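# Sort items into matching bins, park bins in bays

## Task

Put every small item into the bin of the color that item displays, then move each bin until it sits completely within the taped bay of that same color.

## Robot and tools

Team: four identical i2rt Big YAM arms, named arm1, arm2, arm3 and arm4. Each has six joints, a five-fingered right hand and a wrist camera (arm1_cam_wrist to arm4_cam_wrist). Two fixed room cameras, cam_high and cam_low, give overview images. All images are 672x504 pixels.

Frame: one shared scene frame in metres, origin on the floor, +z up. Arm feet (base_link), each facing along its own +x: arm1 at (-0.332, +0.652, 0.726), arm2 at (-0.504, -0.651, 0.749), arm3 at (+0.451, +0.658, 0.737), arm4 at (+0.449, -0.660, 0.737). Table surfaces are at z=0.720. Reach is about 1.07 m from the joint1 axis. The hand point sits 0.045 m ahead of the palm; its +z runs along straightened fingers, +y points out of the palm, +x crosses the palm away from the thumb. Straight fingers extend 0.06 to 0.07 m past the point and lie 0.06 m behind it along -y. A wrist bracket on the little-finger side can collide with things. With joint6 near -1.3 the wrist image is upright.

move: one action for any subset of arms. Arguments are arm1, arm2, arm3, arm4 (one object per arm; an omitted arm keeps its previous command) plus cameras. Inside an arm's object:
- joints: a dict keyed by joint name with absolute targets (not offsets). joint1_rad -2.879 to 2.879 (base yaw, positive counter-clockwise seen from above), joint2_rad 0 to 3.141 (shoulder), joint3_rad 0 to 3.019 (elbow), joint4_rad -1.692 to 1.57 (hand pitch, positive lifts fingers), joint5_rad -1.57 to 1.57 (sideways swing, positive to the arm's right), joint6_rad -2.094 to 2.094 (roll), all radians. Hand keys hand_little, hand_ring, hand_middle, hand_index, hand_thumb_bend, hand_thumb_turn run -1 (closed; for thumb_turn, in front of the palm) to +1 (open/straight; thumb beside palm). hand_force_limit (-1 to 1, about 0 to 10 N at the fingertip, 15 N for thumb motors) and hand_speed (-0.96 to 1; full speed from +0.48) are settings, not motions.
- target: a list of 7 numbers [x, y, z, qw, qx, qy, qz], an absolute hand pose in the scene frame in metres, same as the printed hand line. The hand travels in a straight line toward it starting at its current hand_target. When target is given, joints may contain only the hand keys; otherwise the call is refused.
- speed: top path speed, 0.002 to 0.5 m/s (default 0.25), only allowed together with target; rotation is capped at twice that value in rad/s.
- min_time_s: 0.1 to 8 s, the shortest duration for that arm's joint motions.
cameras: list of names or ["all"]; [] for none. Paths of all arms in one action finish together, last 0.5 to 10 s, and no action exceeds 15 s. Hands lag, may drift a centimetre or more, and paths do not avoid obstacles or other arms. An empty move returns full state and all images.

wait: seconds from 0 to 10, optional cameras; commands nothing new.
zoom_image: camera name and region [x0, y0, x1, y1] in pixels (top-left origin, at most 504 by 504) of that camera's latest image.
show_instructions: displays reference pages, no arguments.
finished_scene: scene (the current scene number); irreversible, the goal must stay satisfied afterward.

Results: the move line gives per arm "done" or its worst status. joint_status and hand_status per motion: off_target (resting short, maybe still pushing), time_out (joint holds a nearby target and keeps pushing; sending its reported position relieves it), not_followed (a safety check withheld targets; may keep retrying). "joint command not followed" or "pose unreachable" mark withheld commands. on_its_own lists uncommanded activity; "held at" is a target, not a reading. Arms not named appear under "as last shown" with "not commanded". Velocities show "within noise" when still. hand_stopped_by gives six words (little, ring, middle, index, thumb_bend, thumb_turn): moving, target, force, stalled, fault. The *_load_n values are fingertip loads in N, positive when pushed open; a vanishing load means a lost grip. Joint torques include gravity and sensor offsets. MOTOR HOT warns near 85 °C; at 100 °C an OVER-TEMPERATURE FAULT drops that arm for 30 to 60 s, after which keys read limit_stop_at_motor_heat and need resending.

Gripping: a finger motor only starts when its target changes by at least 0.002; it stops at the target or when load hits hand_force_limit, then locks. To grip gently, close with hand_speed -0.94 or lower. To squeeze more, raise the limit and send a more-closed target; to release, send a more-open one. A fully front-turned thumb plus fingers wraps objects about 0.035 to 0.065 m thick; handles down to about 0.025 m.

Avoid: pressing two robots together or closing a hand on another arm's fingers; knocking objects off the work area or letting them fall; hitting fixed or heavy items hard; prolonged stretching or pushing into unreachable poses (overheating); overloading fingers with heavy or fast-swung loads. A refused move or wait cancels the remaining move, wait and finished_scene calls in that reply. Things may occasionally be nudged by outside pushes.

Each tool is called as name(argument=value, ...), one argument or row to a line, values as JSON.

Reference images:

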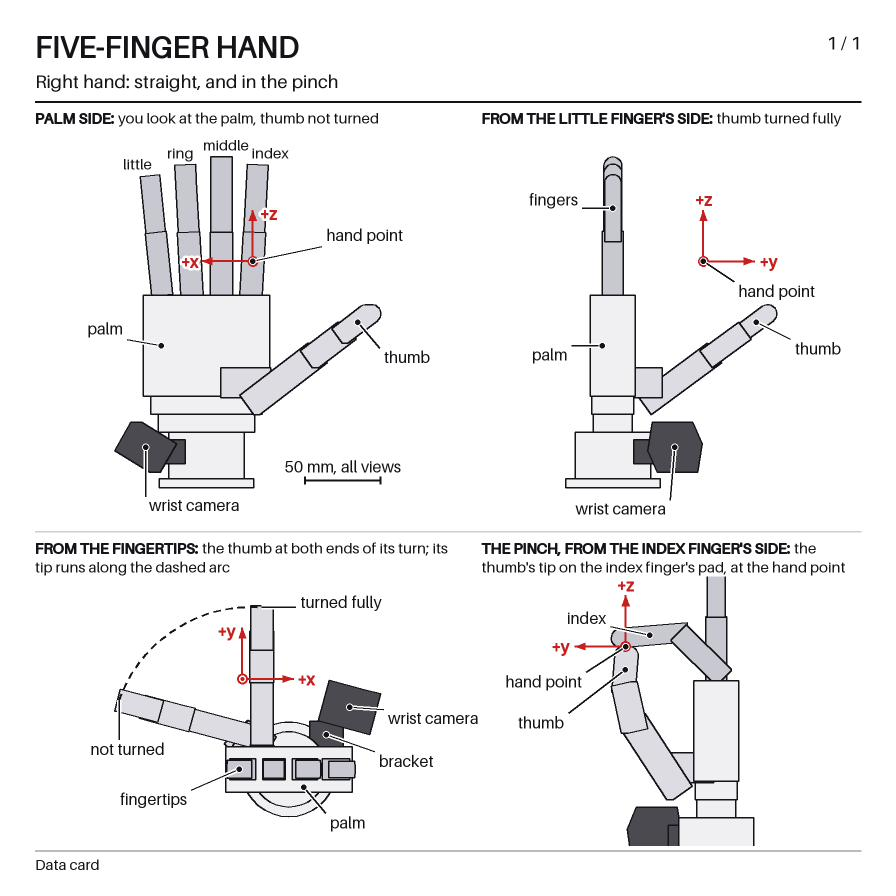

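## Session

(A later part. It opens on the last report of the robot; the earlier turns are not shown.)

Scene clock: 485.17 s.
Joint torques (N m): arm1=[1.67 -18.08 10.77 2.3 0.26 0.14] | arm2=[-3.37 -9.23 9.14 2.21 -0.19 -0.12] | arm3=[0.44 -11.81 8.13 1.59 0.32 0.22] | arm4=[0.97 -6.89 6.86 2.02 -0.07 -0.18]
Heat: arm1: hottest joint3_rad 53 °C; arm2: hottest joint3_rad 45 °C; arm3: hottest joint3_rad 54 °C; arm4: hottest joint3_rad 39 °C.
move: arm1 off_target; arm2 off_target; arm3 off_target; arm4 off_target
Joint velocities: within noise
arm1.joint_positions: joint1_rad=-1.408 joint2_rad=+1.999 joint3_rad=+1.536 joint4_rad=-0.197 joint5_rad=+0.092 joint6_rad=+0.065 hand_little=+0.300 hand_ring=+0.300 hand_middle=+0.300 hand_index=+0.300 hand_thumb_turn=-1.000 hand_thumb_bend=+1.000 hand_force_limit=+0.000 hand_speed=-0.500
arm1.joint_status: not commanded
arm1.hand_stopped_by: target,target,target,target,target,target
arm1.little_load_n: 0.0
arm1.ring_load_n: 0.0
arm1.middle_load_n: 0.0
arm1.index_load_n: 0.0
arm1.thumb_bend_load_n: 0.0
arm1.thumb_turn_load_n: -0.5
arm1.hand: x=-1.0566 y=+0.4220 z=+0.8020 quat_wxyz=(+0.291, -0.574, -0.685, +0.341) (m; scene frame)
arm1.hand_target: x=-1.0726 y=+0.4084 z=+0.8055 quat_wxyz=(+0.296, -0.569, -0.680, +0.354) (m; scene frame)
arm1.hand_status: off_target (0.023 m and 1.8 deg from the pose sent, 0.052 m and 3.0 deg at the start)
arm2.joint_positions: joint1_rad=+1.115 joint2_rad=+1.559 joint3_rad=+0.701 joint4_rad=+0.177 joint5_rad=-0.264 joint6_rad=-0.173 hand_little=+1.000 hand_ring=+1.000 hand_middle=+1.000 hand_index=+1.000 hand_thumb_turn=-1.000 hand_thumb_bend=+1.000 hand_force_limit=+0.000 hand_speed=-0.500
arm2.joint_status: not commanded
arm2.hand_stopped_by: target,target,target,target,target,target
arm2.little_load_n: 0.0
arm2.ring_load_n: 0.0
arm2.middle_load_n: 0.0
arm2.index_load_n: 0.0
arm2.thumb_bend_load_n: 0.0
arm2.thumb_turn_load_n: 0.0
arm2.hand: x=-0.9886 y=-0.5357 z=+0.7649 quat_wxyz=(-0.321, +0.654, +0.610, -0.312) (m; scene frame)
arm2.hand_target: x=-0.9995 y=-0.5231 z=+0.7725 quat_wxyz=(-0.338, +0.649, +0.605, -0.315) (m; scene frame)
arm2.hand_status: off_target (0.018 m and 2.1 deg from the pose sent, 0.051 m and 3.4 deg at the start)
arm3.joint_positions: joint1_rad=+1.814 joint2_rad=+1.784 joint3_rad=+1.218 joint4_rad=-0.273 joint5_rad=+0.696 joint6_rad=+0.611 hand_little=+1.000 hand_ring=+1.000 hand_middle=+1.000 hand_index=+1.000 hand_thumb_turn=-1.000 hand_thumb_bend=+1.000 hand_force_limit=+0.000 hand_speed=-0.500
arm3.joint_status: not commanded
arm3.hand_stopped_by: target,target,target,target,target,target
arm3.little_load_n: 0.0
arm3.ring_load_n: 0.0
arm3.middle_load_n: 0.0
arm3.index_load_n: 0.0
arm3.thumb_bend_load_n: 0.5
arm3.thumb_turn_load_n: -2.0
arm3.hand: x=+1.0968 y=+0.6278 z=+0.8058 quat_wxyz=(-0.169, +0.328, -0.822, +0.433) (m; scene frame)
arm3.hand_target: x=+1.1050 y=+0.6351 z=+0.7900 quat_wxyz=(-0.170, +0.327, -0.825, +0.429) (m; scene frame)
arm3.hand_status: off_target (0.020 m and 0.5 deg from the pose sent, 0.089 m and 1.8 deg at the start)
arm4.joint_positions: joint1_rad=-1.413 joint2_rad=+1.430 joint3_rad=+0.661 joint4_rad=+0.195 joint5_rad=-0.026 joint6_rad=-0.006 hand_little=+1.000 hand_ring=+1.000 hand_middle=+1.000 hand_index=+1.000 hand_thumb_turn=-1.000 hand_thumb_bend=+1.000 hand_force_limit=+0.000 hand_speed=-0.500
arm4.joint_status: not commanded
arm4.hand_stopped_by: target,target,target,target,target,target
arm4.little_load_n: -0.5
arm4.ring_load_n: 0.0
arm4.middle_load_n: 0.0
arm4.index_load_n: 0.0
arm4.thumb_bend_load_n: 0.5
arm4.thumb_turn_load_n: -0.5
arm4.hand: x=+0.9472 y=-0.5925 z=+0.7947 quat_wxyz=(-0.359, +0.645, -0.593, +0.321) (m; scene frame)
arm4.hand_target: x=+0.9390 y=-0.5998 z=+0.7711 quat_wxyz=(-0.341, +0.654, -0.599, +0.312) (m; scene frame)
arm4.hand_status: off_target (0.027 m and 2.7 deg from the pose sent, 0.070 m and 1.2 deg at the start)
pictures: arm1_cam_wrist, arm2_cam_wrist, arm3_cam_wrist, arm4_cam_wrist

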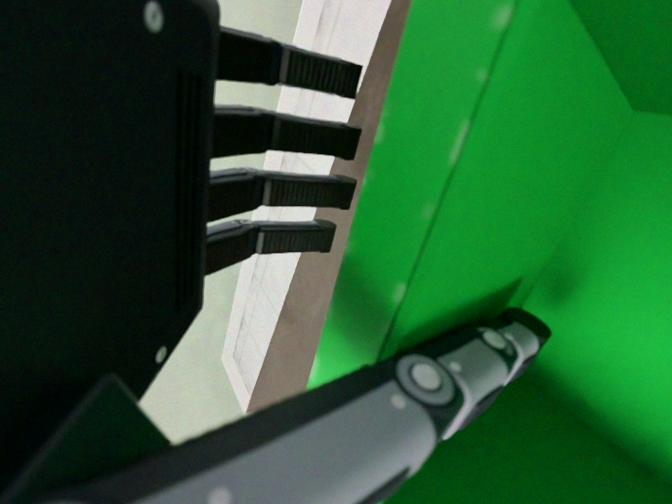

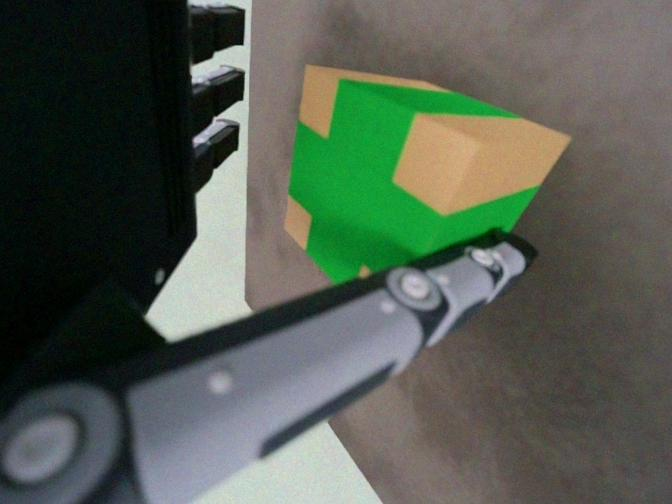

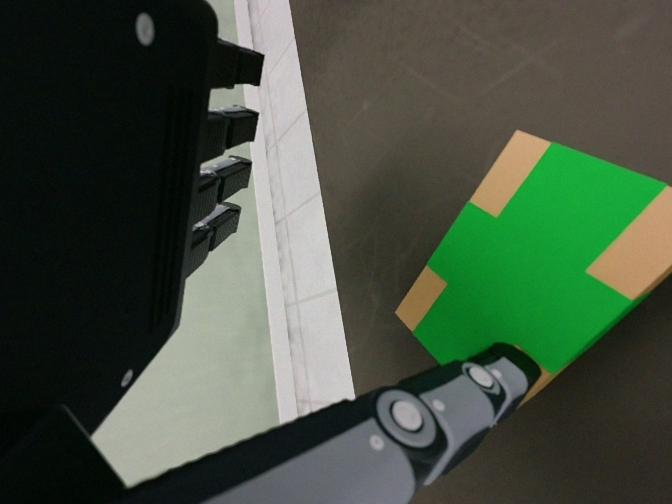

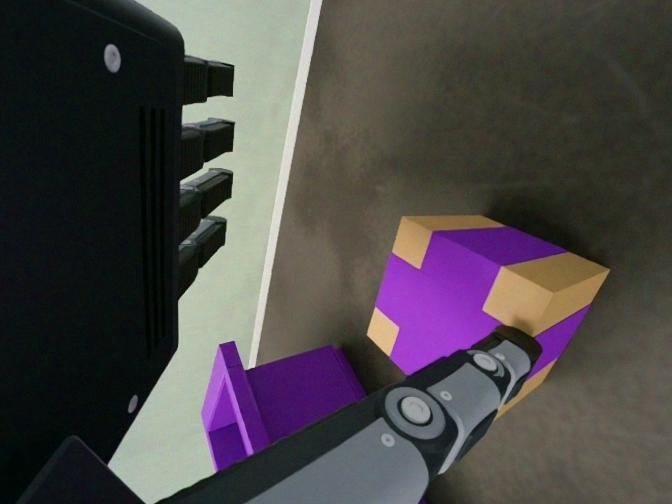

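move(
  arm1={"target": [-1.072, 0.408, 0.786, 0.2962, -0.5689, -0.6805, 0.3542], "speed": 0.06},
  arm2={"target": [-0.998, -0.524, 0.757, 0.3377, -0.6487, -0.6049, 0.3149], "speed": 0.06},
  arm3={"target": [1.080, 0.643, 0.84, 0.1692, -0.3249, 0.8194, -0.4266], "speed": 0.1},
  arm4={"target": [0.916, -0.589, 0.84, 0.3404, -0.6539, 0.5992, -0.3119], "speed": 0.1},
  cameras=["arm3_cam_wrist","arm4_cam_wrist"],
)

move(
  arm1={"joints": {"hand_thumb_bend": 0.4, "hand_speed": -0.8, "hand_force_limit": -0.5}},
  arm2={"joints": {"hand_index": -0.6, "hand_middle": -0.6, "hand_speed": -0.9, "hand_force_limit": -0.2}},
  cameras=["arm1_cam_wrist","arm2_cam_wrist"],
)

Scene clock: 528.67 s.
Joint torques (N m): arm1=[1.73 -17.55 8.91 2.24 0.28 0.13] | arm2=[-3.31 -9.52 7.45 2.24 -0.16 -0.11] | arm3=[0.32 -14.15 7.23 0.79 0.45 0.2] | arm4=[2.55 -9 10.88 1.5 0.14 0.01]
Heat: arm1: hottest joint3_rad 56 °C; arm2: hottest joint3_rad 42 °C; arm3: hottest joint3_rad 52 °C; arm4: hottest joint3_rad 36 °C.
move: arm1 off_target; arm2 done; arm3 done; arm4 off_target
Joint velocities: within noise
arm1.joint_positions: joint1_rad=-1.407 joint2_rad=+2.009 joint3_rad=+1.536 joint4_rad=-0.151 joint5_rad=+0.092 joint6_rad=+0.066 hand_little=+0.300 hand_ring=+0.300 hand_middle=+0.300 hand_index=+0.300 hand_thumb_turn=-1.000 hand_thumb_bend=+1.000 hand_force_limit=+0.000 hand_speed=-0.500
arm1.joint_status: not commanded
arm1.hand_stopped_by: target,target,target,target,target,target
arm1.little_load_n: 0.0
arm1.ring_load_n: 0.0
arm1.middle_load_n: 0.0
arm1.index_load_n: 0.0
arm1.thumb_bend_load_n: 0.0
arm1.thumb_turn_load_n: 0.0
arm1.hand: x=-1.0650 y=+0.4186 z=+0.8031 quat_wxyz=(+0.299, -0.570, -0.678, +0.355) (m; scene frame)
arm1.hand_target: x=-1.0709 y=+0.4083 z=+0.7861 quat_wxyz=(+0.296, -0.569, -0.680, +0.354) (m; scene frame)
arm1.hand_status: off_target (0.021 m and 0.4 deg from the pose sent, 0.026 m and 1.8 deg at the start)
arm2.joint_positions: joint1_rad=+1.115 joint2_rad=+1.594 joint3_rad=+0.701 joint4_rad=+0.228 joint5_rad=-0.264 joint6_rad=-0.173 hand_little=+1.000 hand_ring=+1.000 hand_middle=+1.000 hand_index=+1.000 hand_thumb_turn=-1.000 hand_thumb_bend=+1.000 hand_force_limit=+0.000 hand_speed=-0.500
arm2.joint_status: not commanded
arm2.hand_stopped_by: target,target,target,target,target,target
arm2.little_load_n: -0.5
arm2.ring_load_n: 0.0
arm2.middle_load_n: 0.0
arm2.index_load_n: 0.0
arm2.thumb_bend_load_n: 0.0
arm2.thumb_turn_load_n: 0.0
arm2.hand: x=-0.9947 y=-0.5333 z=+0.7566 quat_wxyz=(-0.327, +0.650, +0.609, -0.315) (m; scene frame)
arm2.hand_target: x=-0.9979 y=-0.5241 z=+0.7572 quat_wxyz=(-0.338, +0.649, +0.605, -0.315) (m; scene frame)
arm2.hand_status: done (0.010 m and 1.3 deg from the pose sent, 0.017 m and 2.1 deg at the start)
arm3.joint_positions: joint1_rad=+1.833 joint2_rad=+1.706 joint3_rad=+1.218 joint4_rad=-0.365 joint5_rad=+0.706 joint6_rad=+0.632 hand_little=+1.000 hand_ring=+1.000 hand_middle=+1.000 hand_index=+1.000 hand_thumb_turn=-1.000 hand_thumb_bend=+1.000 hand_force_limit=+0.000 hand_speed=-0.500
arm3.joint_status: not commanded
arm3.hand_stopped_by: target,target,target,target,target,target
arm3.little_load_n: 0.0
arm3.ring_load_n: 0.0
arm3.middle_load_n: 0.0
arm3.index_load_n: 0.0
arm3.thumb_bend_load_n: 0.0
arm3.thumb_turn_load_n: 0.0
arm3.hand: x=+1.0818 y=+0.6375 z=+0.8404 quat_wxyz=(-0.170, +0.328, -0.823, +0.431) (m; scene frame)
arm3.hand_target: x=+1.0800 y=+0.6429 z=+0.8400 quat_wxyz=(-0.170, +0.327, -0.824, +0.429) (m; scene frame)
arm3.hand_status: done (0.006 m and 0.3 deg from the pose sent, 0.041 m and 0.5 deg at the start)
arm4.joint_positions: joint1_rad=-1.402 joint2_rad=+1.259 joint3_rad=+0.655 joint4_rad=-0.036 joint5_rad=-0.003 joint6_rad=-0.006 hand_little=+1.000 hand_ring=+1.000 hand_middle=+1.000 hand_index=+1.000 hand_thumb_turn=-1.000 hand_thumb_bend=+1.000 hand_force_limit=+0.000 hand_speed=-0.500
arm4.joint_status: not commanded
arm4.hand_stopped_by: target,target,target,target,target,target
arm4.little_load_n: 0.0
arm4.ring_load_n: 0.0
arm4.middle_load_n: 0.0
arm4.index_load_n: 0.0
arm4.thumb_bend_load_n: 0.0
arm4.thumb_turn_load_n: 0.0
arm4.hand: x=+0.9082 y=-0.5944 z=+0.8276 quat_wxyz=(-0.333, +0.656, -0.604, +0.307) (m; scene frame)
arm4.hand_target: x=+0.9158 y=-0.5891 z=+0.8401 quat_wxyz=(-0.341, +0.654, -0.599, +0.312) (m; scene frame)
arm4.hand_status: off_target (0.016 m and 1.2 deg from the pose sent, 0.055 m and 2.7 deg at the start)
pictures: arm3_cam_wrist, arm4_cam_wrist

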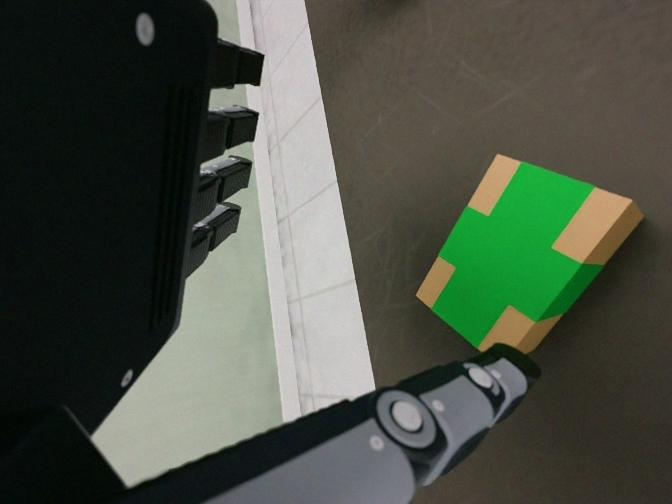

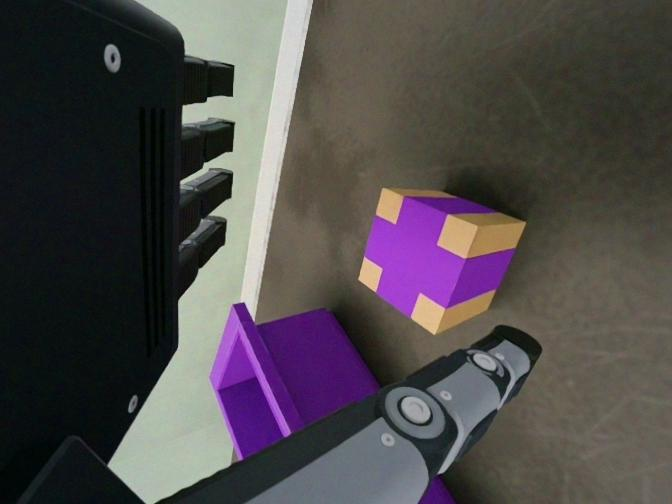

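Scene clock: 534.57 s.
Joint torques (N m): arm1=[1.61 -19.6 8.79 2.21 0.25 0.13] | arm2=[-3.31 -9.58 7.43 2.19 -0.16 -0.11] | arm3=[0.21 -14.74 7.19 0.73 0.43 0.2] | arm4=[2.61 -8.94 10.88 1.47 0.15 0.01]
Heat: arm1: hottest joint3_rad 55 °C; arm2: hottest joint3_rad 42 °C; arm3: hottest joint3_rad 51 °C; arm4: hottest joint3_rad 36 °C.
move: arm1 done; arm2 off_target
Joint velocities: within noise
arm1.joint_positions: joint1_rad=-1.406 joint2_rad=+2.034 joint3_rad=+1.536 joint4_rad=-0.151 joint5_rad=+0.093 joint6_rad=+0.066 hand_little=+0.300 hand_ring=+0.300 hand_middle=+0.300 hand_index=+0.300 hand_thumb_turn=-1.000 hand_thumb_bend=+0.400 hand_force_limit=-0.500 hand_speed=-0.800
arm1.joint_status: all done
arm1.hand_stopped_by: target,target,target,target,target,target
arm1.little_load_n: 0.0
arm1.ring_load_n: 0.0
arm1.middle_load_n: 0.0
arm1.index_load_n: 0.0
arm1.thumb_bend_load_n: 0.5
arm1.thumb_turn_load_n: 0.0
arm1.hand: x=-1.0633 y=+0.4184 z=+0.7846 quat_wxyz=(+0.293, -0.572, -0.683, +0.346) (m; scene frame)
arm1.hand_target: x=-1.0709 y=+0.4082 z=+0.7862 quat_wxyz=(+0.296, -0.569, -0.680, +0.354) (m; scene frame)
arm1.hand_status: not commanded
arm2.joint_positions: joint1_rad=+1.115 joint2_rad=+1.594 joint3_rad=+0.701 joint4_rad=+0.228 joint5_rad=-0.264 joint6_rad=-0.173 hand_little=+1.000 hand_ring=+1.000 hand_middle=-0.013 hand_index=-0.050 hand_thumb_turn=-1.000 hand_thumb_bend=+1.000 hand_force_limit=-0.200 hand_speed=-0.900
arm2.joint_status: hand_middle off_target (ended at -0.013, target -0.600); hand_index off_target (ended at -0.050, target -0.600); the others done
arm2.hand_stopped_by: target,target,force,force,target,target
arm2.little_load_n: 0.0
arm2.ring_load_n: 0.0
arm2.middle_load_n: 3.5
arm2.index_load_n: 5.5
arm2.thumb_bend_load_n: 0.5
arm2.thumb_turn_load_n: -1.0
arm2.hand: x=-0.9948 y=-0.5333 z=+0.7565 quat_wxyz=(-0.327, +0.650, +0.609, -0.315) (m; scene frame)
arm2.hand_target: x=-0.9979 y=-0.5241 z=+0.7572 quat_wxyz=(-0.338, +0.649, +0.605, -0.315) (m; scene frame)
arm2.hand_status: not commanded
arm3, arm4: as last shown
pictures: arm1_cam_wrist, arm2_cam_wrist

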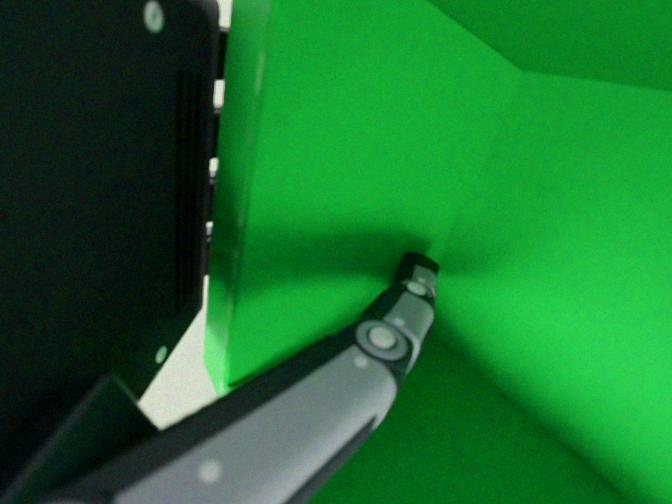

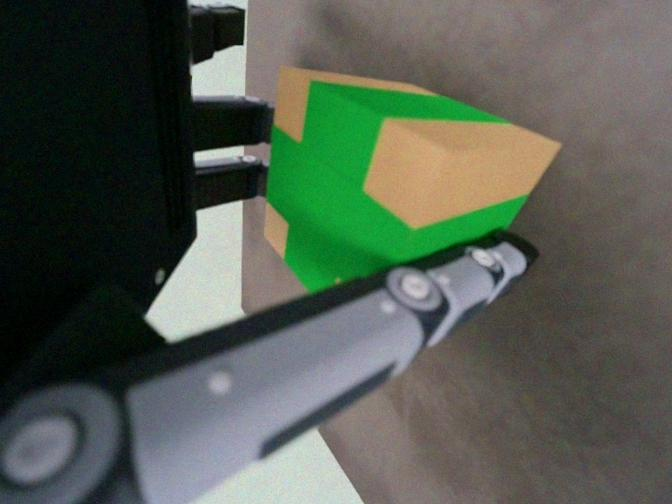

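zoom_image(
  camera="arm1_cam_wrist",
  region=[180, 150, 480, 400],
)

move(
  arm1={"joints": {"hand_index": -0.6, "hand_middle": -0.6, "hand_ring": -0.6, "hand_little": -0.6, "hand_thumb_bend": 0.1, "hand_speed": -0.9, "hand_force_limit": -0.4}},
  arm2={"target": [-0.995, -0.533, 0.90, 0.3377, -0.6487, -0.6049, 0.3149], "speed": 0.08},
  arm3={"target": [1.088, 0.641, 0.768, 0.1692, -0.3249, 0.8194, -0.4266], "speed": 0.06},
  cameras=["arm1_cam_wrist","arm2_cam_wrist","arm3_cam_wrist","arm4_cam_wrist"],
)

zoom_image(
  camera="arm4_cam_wrist",
  region=[340, 160, 560, 350],
)

Scaled by 1.680 from the camera's 672x504 image, which has a finer 960x720 frame.

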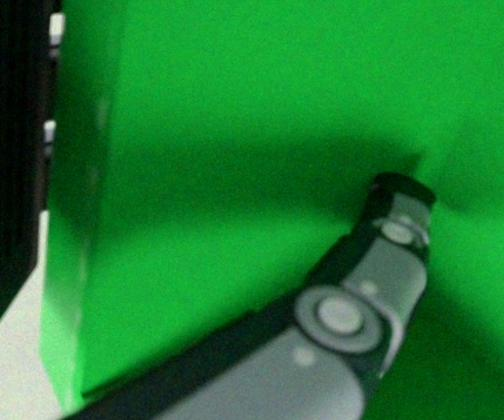

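Scene clock: 562.33 s.
Joint torques (N m): arm1=[1.61 -19.66 8.8 2.19 0.26 0.11] | arm2=[-2.08 -9.47 13.94 1.06 -0.11 0] | arm3=[-0.26 -13.1 6.23 1.61 0.32 0.13] | arm4=[2.55 -8.94 10.88 1.47 0.14 0.01]
Heat: arm1: hottest joint3_rad 53 °C; arm2: hottest joint3_rad 41 °C; arm3: hottest joint3_rad 49 °C; arm4: hottest joint3_rad 36 °C.
move: arm1 off_target; arm2 off_target; arm3 off_target
Joint velocities: within noise
arm1.joint_positions: joint1_rad=-1.406 joint2_rad=+2.034 joint3_rad=+1.536 joint4_rad=-0.151 joint5_rad=+0.093 joint6_rad=+0.068 hand_little=-0.444 hand_ring=-0.313 hand_middle=-0.248 hand_index=-0.304 hand_thumb_turn=-1.000 hand_thumb_bend=+0.303 hand_force_limit=-0.400 hand_speed=-0.900
arm1.joint_status: hand_little off_target (ended at -0.444, target -0.600); hand_ring off_target (ended at -0.313, target -0.600); hand_middle off_target (ended at -0.248, target -0.600); hand_index off_target (ended at -0.304, target -0.600); hand_thumb_bend off_target (ended at +0.303, target +0.100); the others done
arm1.hand_stopped_by: force,force,force,force,force,target
arm1.little_load_n: 2.5
arm1.ring_load_n: 0.0
arm1.middle_load_n: 1.0
arm1.index_load_n: 4.5
arm1.thumb_bend_load_n: 6.0
arm1.thumb_turn_load_n: 0.5
arm1.hand: x=-1.0633 y=+0.4183 z=+0.7846 quat_wxyz=(+0.293, -0.573, -0.683, +0.346) (m; scene frame)
arm1.hand_target: x=-1.0709 y=+0.4083 z=+0.7862 quat_wxyz=(+0.296, -0.569, -0.680, +0.354) (m; scene frame)
arm1.hand_status: not commanded
arm2.joint_positions: joint1_rad=+1.115 joint2_rad=+1.319 joint3_rad=+0.813 joint4_rad=-0.196 joint5_rad=-0.254 joint6_rad=-0.173 hand_little=+1.000 hand_ring=+1.000 hand_middle=-0.013 hand_index=-0.050 hand_thumb_turn=-1.000 hand_thumb_bend=+1.000 hand_force_limit=-0.200 hand_speed=-0.900
arm2.joint_status: not commanded
arm2.hand_stopped_by: target,target,force,force,target,target
arm2.little_load_n: 0.0
arm2.ring_load_n: -0.5
arm2.middle_load_n: 3.0
arm2.index_load_n: 5.5
arm2.thumb_bend_load_n: 0.5
arm2.thumb_turn_load_n: -0.5
arm2.hand: x=-0.9761 y=-0.5395 z=+0.8688 quat_wxyz=(-0.315, +0.660, +0.611, -0.304) (m; scene frame)
arm2.hand_target: x=-0.9935 y=-0.5336 z=+0.9002 quat_wxyz=(-0.338, +0.649, +0.605, -0.315) (m; scene frame)
arm2.hand_status: off_target (0.037 m and 3.3 deg from the pose sent, 0.144 m and 1.3 deg at the start)
arm3.joint_positions: joint1_rad=+1.833 joint2_rad=+1.803 joint3_rad=+1.170 joint4_rad=-0.213 joint5_rad=+0.706 joint6_rad=+0.632 hand_little=+1.000 hand_ring=+1.000 hand_middle=+1.000 hand_index=+1.000 hand_thumb_turn=-1.000 hand_thumb_bend=+1.000 hand_force_limit=+0.000 hand_speed=-0.500
arm3.joint_status: not commanded
arm3.hand_stopped_by: target,target,target,target,target,target
arm3.little_load_n: 0.0
arm3.ring_load_n: 0.0
arm3.middle_load_n: 0.0
arm3.index_load_n: 0.0
arm3.thumb_bend_load_n: 0.0
arm3.thumb_turn_load_n: 0.0
arm3.hand: x=+1.0892 y=+0.6381 z=+0.7816 quat_wxyz=(-0.173, +0.326, -0.823, +0.432) (m; scene frame)
arm3.hand_target: x=+1.0876 y=+0.6409 z=+0.7681 quat_wxyz=(-0.170, +0.327, -0.825, +0.429) (m; scene frame)
arm3.hand_status: off_target (0.014 m and 0.5 deg from the pose sent, 0.073 m and 0.3 deg at the start)
arm4: as last shown
pictures: arm1_cam_wrist, arm2_cam_wrist, arm3_cam_wrist, arm4_cam_wrist

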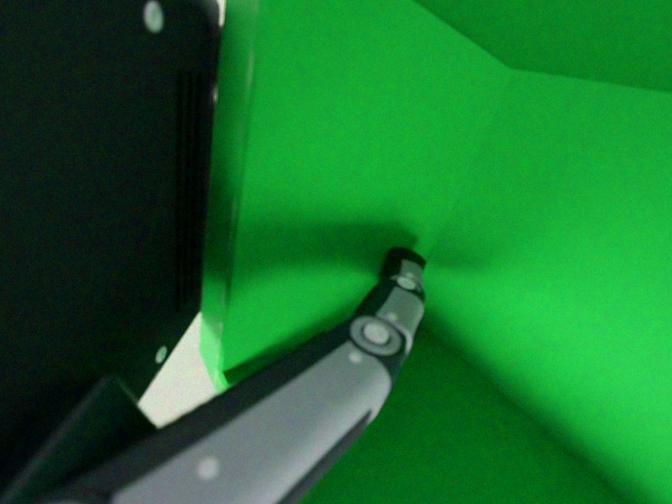

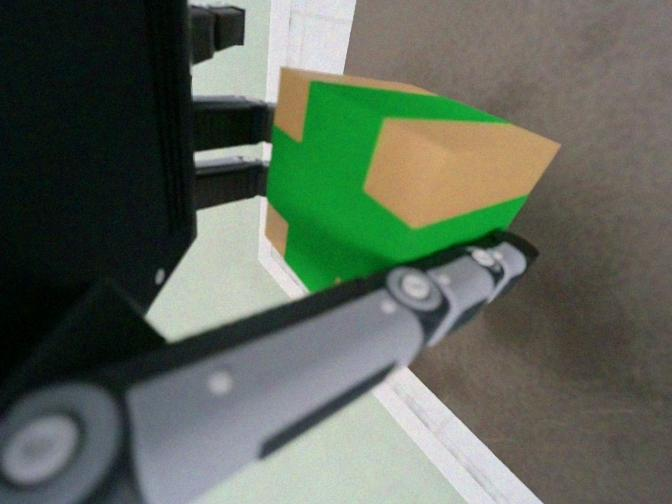

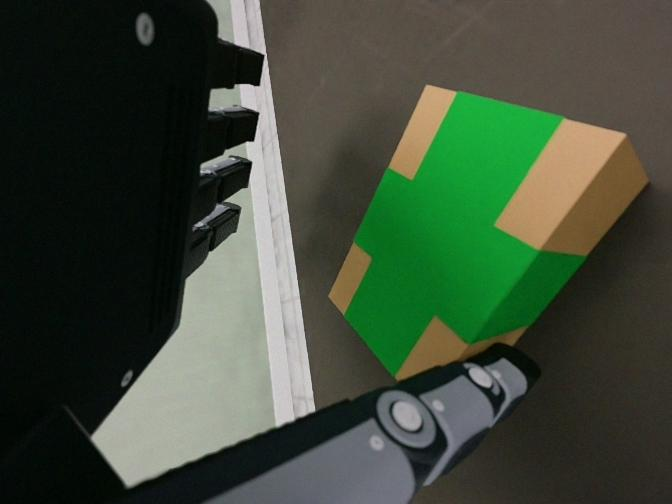

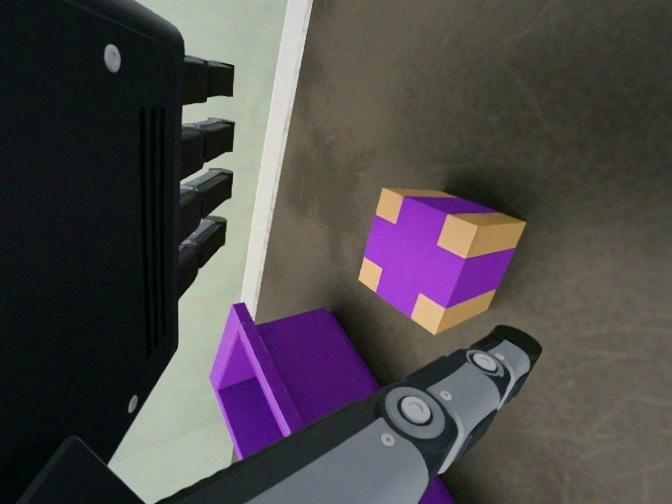

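Scaled by 2.291 from the camera's 672x504 image, which has a finer 960x720 frame.

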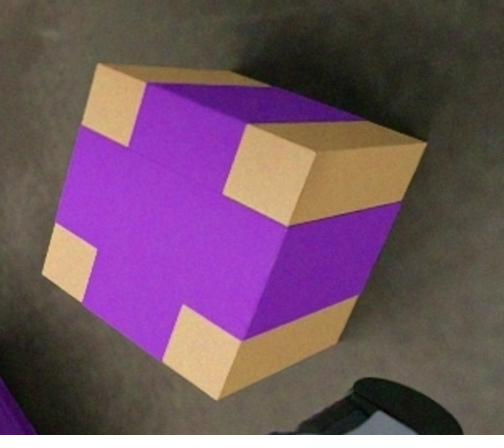

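move(
  arm1={"joints": {"hand_index": -0.7, "hand_middle": -0.7, "hand_ring": -0.7, "hand_little": -0.7, "hand_thumb_bend": 0.05, "hand_speed": -0.9, "hand_force_limit": 0.0}},
  arm3={"target": [1.088, 0.640, 0.747, 0.1692, -0.3249, 0.8194, -0.4266], "speed": 0.05},
  arm4={"target": [0.936, -0.594, 0.80, 0.3404, -0.6539, 0.5992, -0.3119], "speed": 0.08},
  cameras=["arm3_cam_wrist","arm4_cam_wrist"],
)

Scene clock: 586.67 s.
Joint torques (N m): arm1=[1.67 -19.6 8.79 2.18 0.25 0.1] | arm2=[-2.02 -9.52 13.93 1.05 -0.1 -0.01] | arm3=[-0.26 -11.81 5.53 1.69 0.26 0.14] | arm4=[1.26 -8.76 9.61 2.37 -0.16 -0.09]
Heat: arm1: hottest joint3_rad 53 °C; arm2: hottest joint3_rad 44 °C; arm3: hottest joint3_rad 47 °C; arm4: hottest joint3_rad 37 °C.
move: arm1 off_target; arm3 off_target; arm4 off_target
Joint velocities: within noise
arm1.joint_positions: joint1_rad=-1.406 joint2_rad=+2.034 joint3_rad=+1.536 joint4_rad=-0.151 joint5_rad=+0.093 joint6_rad=+0.069 hand_little=-0.507 hand_ring=-0.348 hand_middle=-0.263 hand_index=-0.310 hand_thumb_turn=-1.000 hand_thumb_bend=+0.300 hand_force_limit=+0.000 hand_speed=-0.900
arm1.joint_status: hand_little off_target (ended at -0.507, target -0.700); hand_ring off_target (ended at -0.348, target -0.700); hand_middle off_target (ended at -0.263, target -0.700); hand_index off_target (ended at -0.310, target -0.700); hand_thumb_bend off_target (ended at +0.300, target +0.050); the others done
arm1.hand_stopped_by: force,force,force,force,force,target
arm1.little_load_n: 4.5
arm1.ring_load_n: 1.5
arm1.middle_load_n: 4.0
arm1.index_load_n: 10.5
arm1.thumb_bend_load_n: 11.0
arm1.thumb_turn_load_n: 2.0
arm1.hand: x=-1.0633 y=+0.4182 z=+0.7847 quat_wxyz=(+0.293, -0.573, -0.682, +0.346) (m; scene frame)
arm1.hand_target: x=-1.0709 y=+0.4083 z=+0.7862 quat_wxyz=(+0.296, -0.569, -0.680, +0.354) (m; scene frame)
arm1.hand_status: not commanded
arm2: as last shown
arm2.ring_load_n: 0.5
arm2.index_load_n: 6.0
arm3.joint_positions: joint1_rad=+1.833 joint2_rad=+1.810 joint3_rad=+1.161 joint4_rad=-0.158 joint5_rad=+0.706 joint6_rad=+0.632 hand_little=+1.000 hand_ring=+1.000 hand_middle=+1.000 hand_index=+1.000 hand_thumb_turn=-1.000 hand_thumb_bend=+1.000 hand_force_limit=+0.000 hand_speed=-0.500
arm3.joint_status: not commanded
arm3.hand_stopped_by: target,target,target,target,target,target
arm3.little_load_n: 0.0
arm3.ring_load_n: 0.0
arm3.middle_load_n: 0.0
arm3.index_load_n: 0.0
arm3.thumb_bend_load_n: 0.5
arm3.thumb_turn_load_n: -2.0
arm3.hand: x=+1.0962 y=+0.6388 z=+0.7819 quat_wxyz=(-0.189, +0.317, -0.820, +0.437) (m; scene frame)
arm3.hand_target: x=+1.0864 y=+0.6399 z=+0.7481 quat_wxyz=(-0.170, +0.327, -0.825, +0.429) (m; scene frame)
arm3.hand_status: off_target (0.036 m and 2.7 deg from the pose sent, 0.035 m and 0.5 deg at the start)
arm4.joint_positions: joint1_rad=-1.402 joint2_rad=+1.379 joint3_rad=+0.655 joint4_rad=+0.083 joint5_rad=-0.010 joint6_rad=-0.006 hand_little=+1.000 hand_ring=+1.000 hand_middle=+1.000 hand_index=+1.000 hand_thumb_turn=-1.000 hand_thumb_bend=+1.000 hand_force_limit=+0.000 hand_speed=-0.500
arm4.joint_status: not commanded
arm4.hand_stopped_by: target,target,target,target,target,target
arm4.little_load_n: 0.0
arm4.ring_load_n: 0.0
arm4.middle_load_n: -0.5
arm4.index_load_n: 0.0
arm4.thumb_bend_load_n: 0.0
arm4.thumb_turn_load_n: 0.0
arm4.hand: x=+0.9258 y=-0.5916 z=+0.7949 quat_wxyz=(-0.335, +0.657, -0.603, +0.305) (m; scene frame)
arm4.hand_target: x=+0.9358 y=-0.5941 z=+0.8002 quat_wxyz=(-0.340, +0.654, -0.599, +0.312) (m; scene frame)
arm4.hand_status: off_target (0.012 m and 1.2 deg from the pose sent, 0.039 m and 1.2 deg at the start)
pictures: arm3_cam_wrist, arm4_cam_wrist

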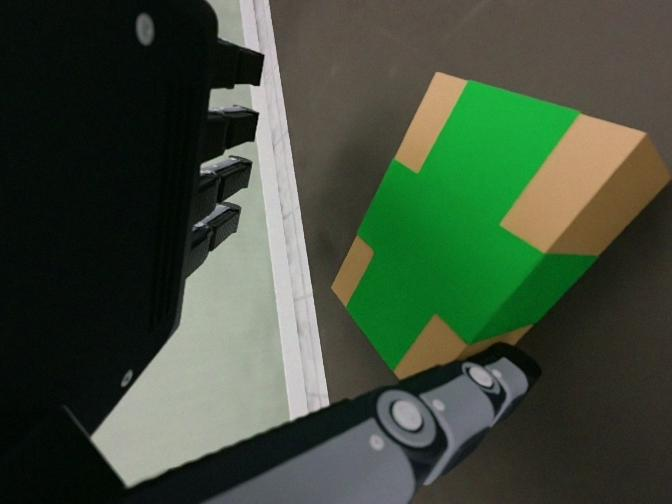

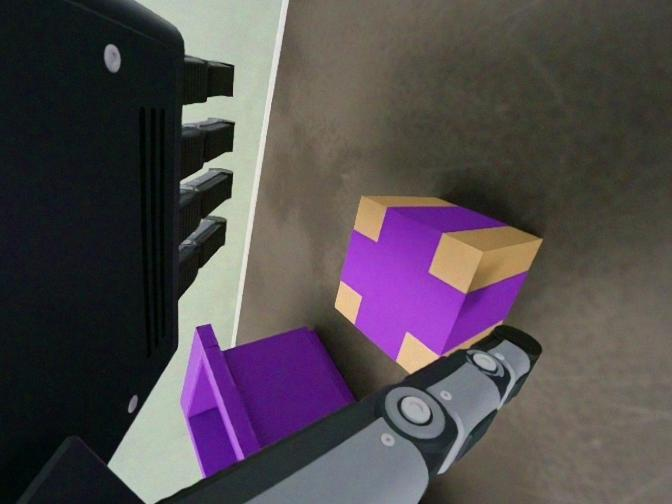

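wait(
  seconds=0.1,
  cameras=["cam_low","cam_high"],
)

zoom_image(
  camera="cam_low",
  region=[470, 210, 630, 370],
)

zoom_image(
  camera="arm3_cam_wrist",
  region=[320, 60, 672, 430],
)

Scene clock: 596.80 s.
Joint torques (N m): arm1=[1.61 -19.66 8.77 2.21 0.25 0.1] | arm2=[-2.02 -9.52 13.91 1.06 -0.1 -0.01] | arm3=[-0.21 -11.52 5.48 1.65 0.27 0.14] | arm4=[1.26 -8.76 9.61 2.36 -0.16 -0.1]
Heat: arm1: hottest joint3_rad 52 °C; arm2: hottest joint3_rad 45 °C; arm3: hottest joint3_rad 47 °C; arm4: hottest joint3_rad 37 °C.
Joint velocities: within noise
arm1.joint_positions: joint1_rad=-1.406 joint2_rad=+2.034 joint3_rad=+1.536 joint4_rad=-0.151 joint5_rad=+0.093 joint6_rad=+0.069 hand_little=-0.507 hand_ring=-0.348 hand_middle=-0.263 hand_index=-0.310 hand_thumb_turn=-1.000 hand_thumb_bend=+0.300 hand_force_limit=+0.000 hand_speed=-0.900
arm1.joint_status: hand_little off_target (ended at -0.507, target -0.700); hand_ring off_target (ended at -0.348, target -0.700); hand_middle off_target (ended at -0.263, target -0.700); hand_index off_target (ended at -0.310, target -0.700); hand_thumb_bend off_target (ended at +0.300, target +0.050); the others done
arm1.hand_stopped_by: force,force,force,force,force,target
arm1.little_load_n: 4.5
arm1.ring_load_n: 1.5
arm1.middle_load_n: 4.0
arm1.index_load_n: 10.5
arm1.thumb_bend_load_n: 11.0
arm1.thumb_turn_load_n: 2.0
arm1.hand: x=-1.0633 y=+0.4182 z=+0.7847 quat_wxyz=(+0.293, -0.573, -0.682, +0.346) (m; scene frame)
arm1.hand_target: x=-1.0709 y=+0.4083 z=+0.7862 quat_wxyz=(+0.296, -0.569, -0.680, +0.354) (m; scene frame)
arm1.hand_status: not commanded
arm2.joint_positions: joint1_rad=+1.115 joint2_rad=+1.319 joint3_rad=+0.813 joint4_rad=-0.196 joint5_rad=-0.254 joint6_rad=-0.173 hand_little=+1.000 hand_ring=+1.000 hand_middle=-0.013 hand_index=-0.050 hand_thumb_turn=-1.000 hand_thumb_bend=+1.000 hand_force_limit=-0.200 hand_speed=-0.900
arm2.joint_status: not commanded
arm2.hand_stopped_by: target,target,force,force,target,target
arm2.little_load_n: 0.0
arm2.ring_load_n: 0.0
arm2.middle_load_n: 3.5
arm2.index_load_n: 6.0
arm2.thumb_bend_load_n: 0.5
arm2.thumb_turn_load_n: -0.5
arm2.hand: x=-0.9761 y=-0.5395 z=+0.8688 quat_wxyz=(-0.315, +0.660, +0.611, -0.304) (m; scene frame)
arm2.hand_target: x=-0.9935 y=-0.5336 z=+0.9002 quat_wxyz=(-0.338, +0.649, +0.605, -0.315) (m; scene frame)
arm2.hand_status: not commanded
arm3.joint_positions: joint1_rad=+1.833 joint2_rad=+1.810 joint3_rad=+1.161 joint4_rad=-0.158 joint5_rad=+0.706 joint6_rad=+0.632 hand_little=+1.000 hand_ring=+1.000 hand_middle=+1.000 hand_index=+1.000 hand_thumb_turn=-1.000 hand_thumb_bend=+1.000 hand_force_limit=+0.000 hand_speed=-0.500
arm3.joint_status: not commanded
arm3.hand_stopped_by: target,target,target,target,target,target
arm3.little_load_n: 0.0
arm3.ring_load_n: 0.0
arm3.middle_load_n: 0.0
arm3.index_load_n: 0.0
arm3.thumb_bend_load_n: 0.0
arm3.thumb_turn_load_n: -2.0
arm3.hand: x=+1.0962 y=+0.6388 z=+0.7819 quat_wxyz=(-0.189, +0.317, -0.820, +0.437) (m; scene frame)
arm3.hand_target: x=+1.0864 y=+0.6399 z=+0.7481 quat_wxyz=(-0.170, +0.327, -0.825, +0.429) (m; scene frame)
arm3.hand_status: off_target (0.036 m and 2.7 deg from the pose sent, 0.035 m and 0.5 deg at the start)
arm4.joint_positions: joint1_rad=-1.402 joint2_rad=+1.379 joint3_rad=+0.655 joint4_rad=+0.083 joint5_rad=-0.010 joint6_rad=-0.006 hand_little=+1.000 hand_ring=+1.000 hand_middle=+1.000 hand_index=+1.000 hand_thumb_turn=-1.000 hand_thumb_bend=+1.000 hand_force_limit=+0.000 hand_speed=-0.500
arm4.joint_status: not commanded
arm4.hand_stopped_by: target,target,target,target,target,target
arm4.little_load_n: 0.0
arm4.ring_load_n: -0.5
arm4.middle_load_n: 0.0
arm4.index_load_n: 0.0
arm4.thumb_bend_load_n: 0.0
arm4.thumb_turn_load_n: 0.0
arm4.hand: x=+0.9258 y=-0.5916 z=+0.7949 quat_wxyz=(-0.335, +0.657, -0.603, +0.305) (m; scene frame)
arm4.hand_target: x=+0.9358 y=-0.5941 z=+0.8002 quat_wxyz=(-0.340, +0.654, -0.599, +0.312) (m; scene frame)
arm4.hand_status: off_target (0.012 m and 1.2 deg from the pose sent, 0.039 m and 1.2 deg at the start)
wait: 0.10 s; at rest from the start
pictures: cam_high, cam_low

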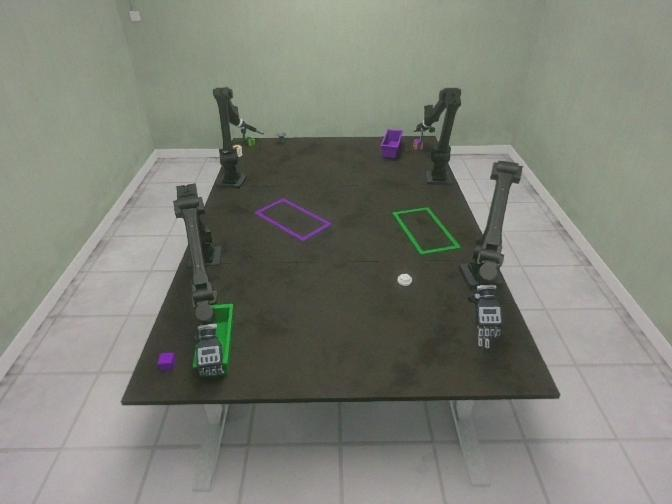

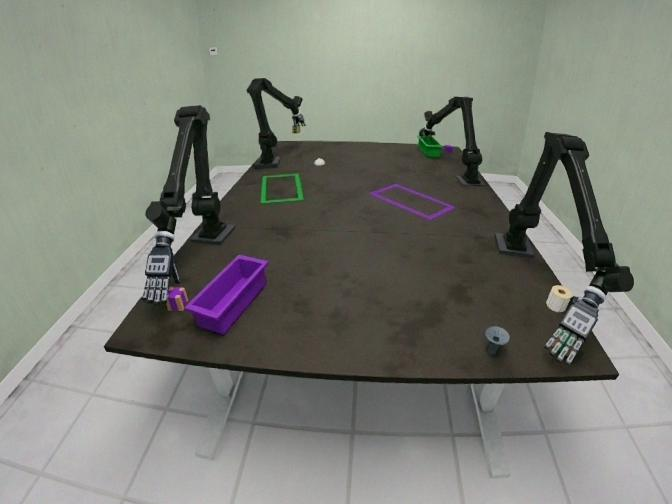

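Scaled by 3.150 from the camera's 672x504 image, which has a finer 960x720 frame.

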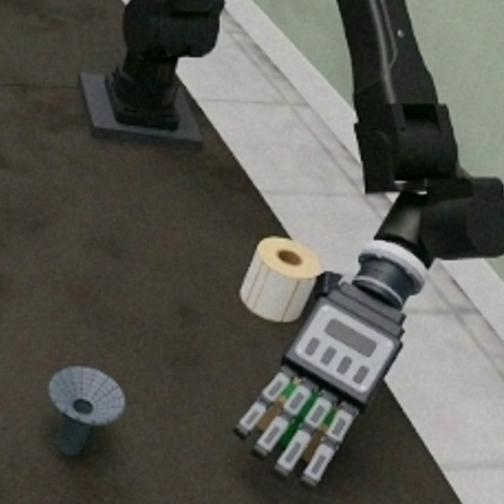

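This scene's latest camera images include none from arm3_cam_wrist. They are from: cam_high, cam_low. arm3_cam_wrist's image comes with the result of a call that names it in "cameras".

move(
  arm3={"target": [1.078, 0.650, 0.825, 0.1579, -0.3034, 0.8335, -0.4339], "speed": 0.1},
  arm4={"target": [0.930, -0.594, 0.758, 0.3404, -0.6539, 0.5992, -0.3119], "speed": 0.06},
  cameras=["arm3_cam_wrist","arm4_cam_wrist"],
)

zoom_image(
  camera="arm3_cam_wrist",
  region=[370, 60, 672, 400],
)

Scene clock: 618.80 s.
Joint torques (N m): arm1=[1.67 -19.55 8.8 2.18 0.25 0.1] | arm2=[-2.08 -9.47 13.93 1.05 -0.11 -0.01] | arm3=[0.44 -14.45 10.09 0.62 0.52 0.18] | arm4=[1.38 -9.17 7.24 2.39 -0.12 -0.09]
Heat: arm1: hottest joint3_rad 52 °C; arm2: hottest joint3_rad 47 °C; arm3: hottest joint3_rad 47 °C; arm4: hottest joint3_rad 37 °C.
move: arm3 off_target; arm4 done
Joint velocities: within noise
arm1, arm2: as last shown
arm3.joint_positions: joint1_rad=+1.858 joint2_rad=+1.736 joint3_rad=+1.176 joint4_rad=-0.397 joint5_rad=+0.756 joint6_rad=+0.717 hand_little=+1.000 hand_ring=+1.000 hand_middle=+1.000 hand_index=+1.000 hand_thumb_turn=-1.000 hand_thumb_bend=+1.000 hand_force_limit=+0.000 hand_speed=-0.500
arm3.joint_status: not commanded
arm3.hand_stopped_by: target,target,target,target,target,target
arm3.little_load_n: 0.0
arm3.ring_load_n: 0.0
arm3.middle_load_n: 0.0
arm3.index_load_n: 0.0
arm3.thumb_bend_load_n: 0.0
arm3.thumb_turn_load_n: 0.0
arm3.hand: x=+1.0598 y=+0.6425 z=+0.8039 quat_wxyz=(-0.137, +0.315, -0.835, +0.430) (m; scene frame)
arm3.hand_target: x=+1.0769 y=+0.6500 z=+0.8253 quat_wxyz=(-0.158, +0.304, -0.833, +0.434) (m; scene frame)
arm3.hand_status: off_target (0.029 m and 2.8 deg from the pose sent, 0.048 m and 4.2 deg at the start)
arm4.joint_positions: joint1_rad=-1.402 joint2_rad=+1.470 joint3_rad=+0.614 joint4_rad=+0.235 joint5_rad=-0.010 joint6_rad=-0.006 hand_little=+1.000 hand_ring=+1.000 hand_middle=+1.000 hand_index=+1.000 hand_thumb_turn=-1.000 hand_thumb_bend=+1.000 hand_force_limit=+0.000 hand_speed=-0.500
arm4.joint_status: not commanded
arm4.hand_stopped_by: target,target,target,target,target,target
arm4.little_load_n: 0.0
arm4.ring_load_n: 0.0
arm4.middle_load_n: 0.0
arm4.index_load_n: 0.0
arm4.thumb_bend_load_n: 0.0
arm4.thumb_turn_load_n: 0.0
arm4.hand: x=+0.9293 y=-0.5913 z=+0.7620 quat_wxyz=(-0.341, +0.654, -0.600, +0.311) (m; scene frame)
arm4.hand_target: x=+0.9300 y=-0.5940 z=+0.7581 quat_wxyz=(-0.340, +0.654, -0.599, +0.312) (m; scene frame)
arm4.hand_status: done (0.005 m and 0.2 deg from the pose sent, 0.037 m and 1.2 deg at the start)
pictures: arm3_cam_wrist, arm4_cam_wrist

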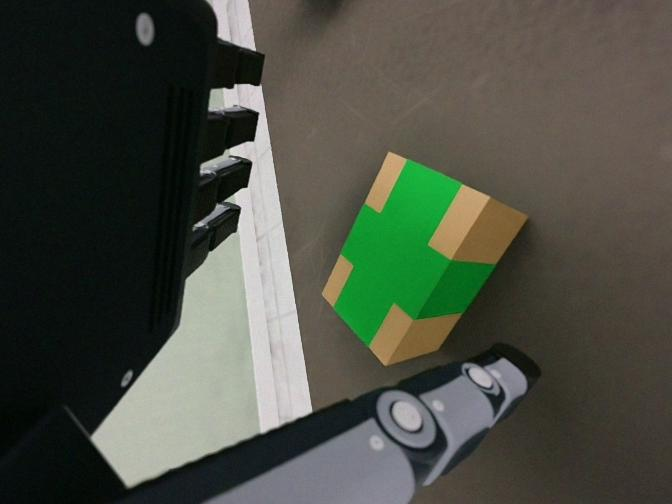

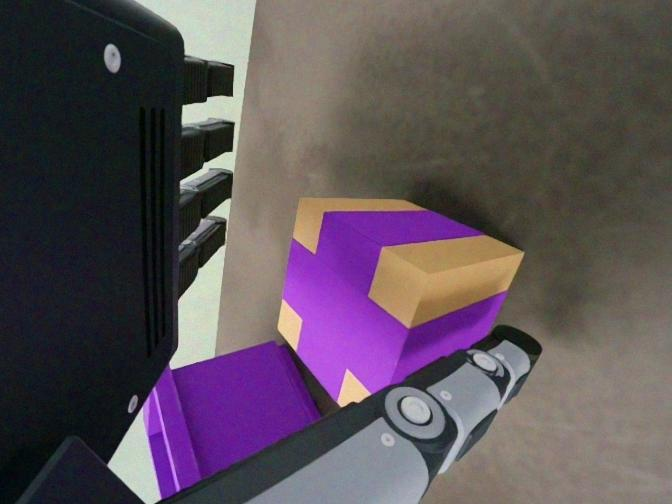

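Scaled by 1.482 from the camera's 672x504 image, which has a finer 960x720 frame.

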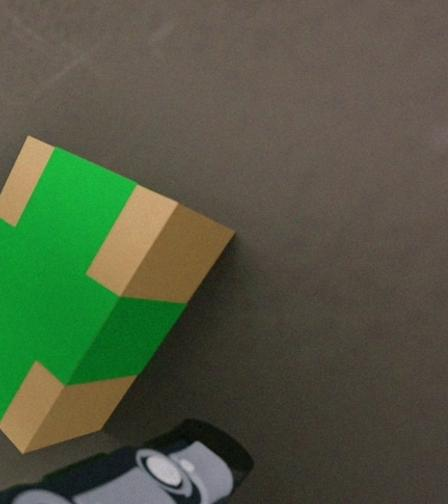

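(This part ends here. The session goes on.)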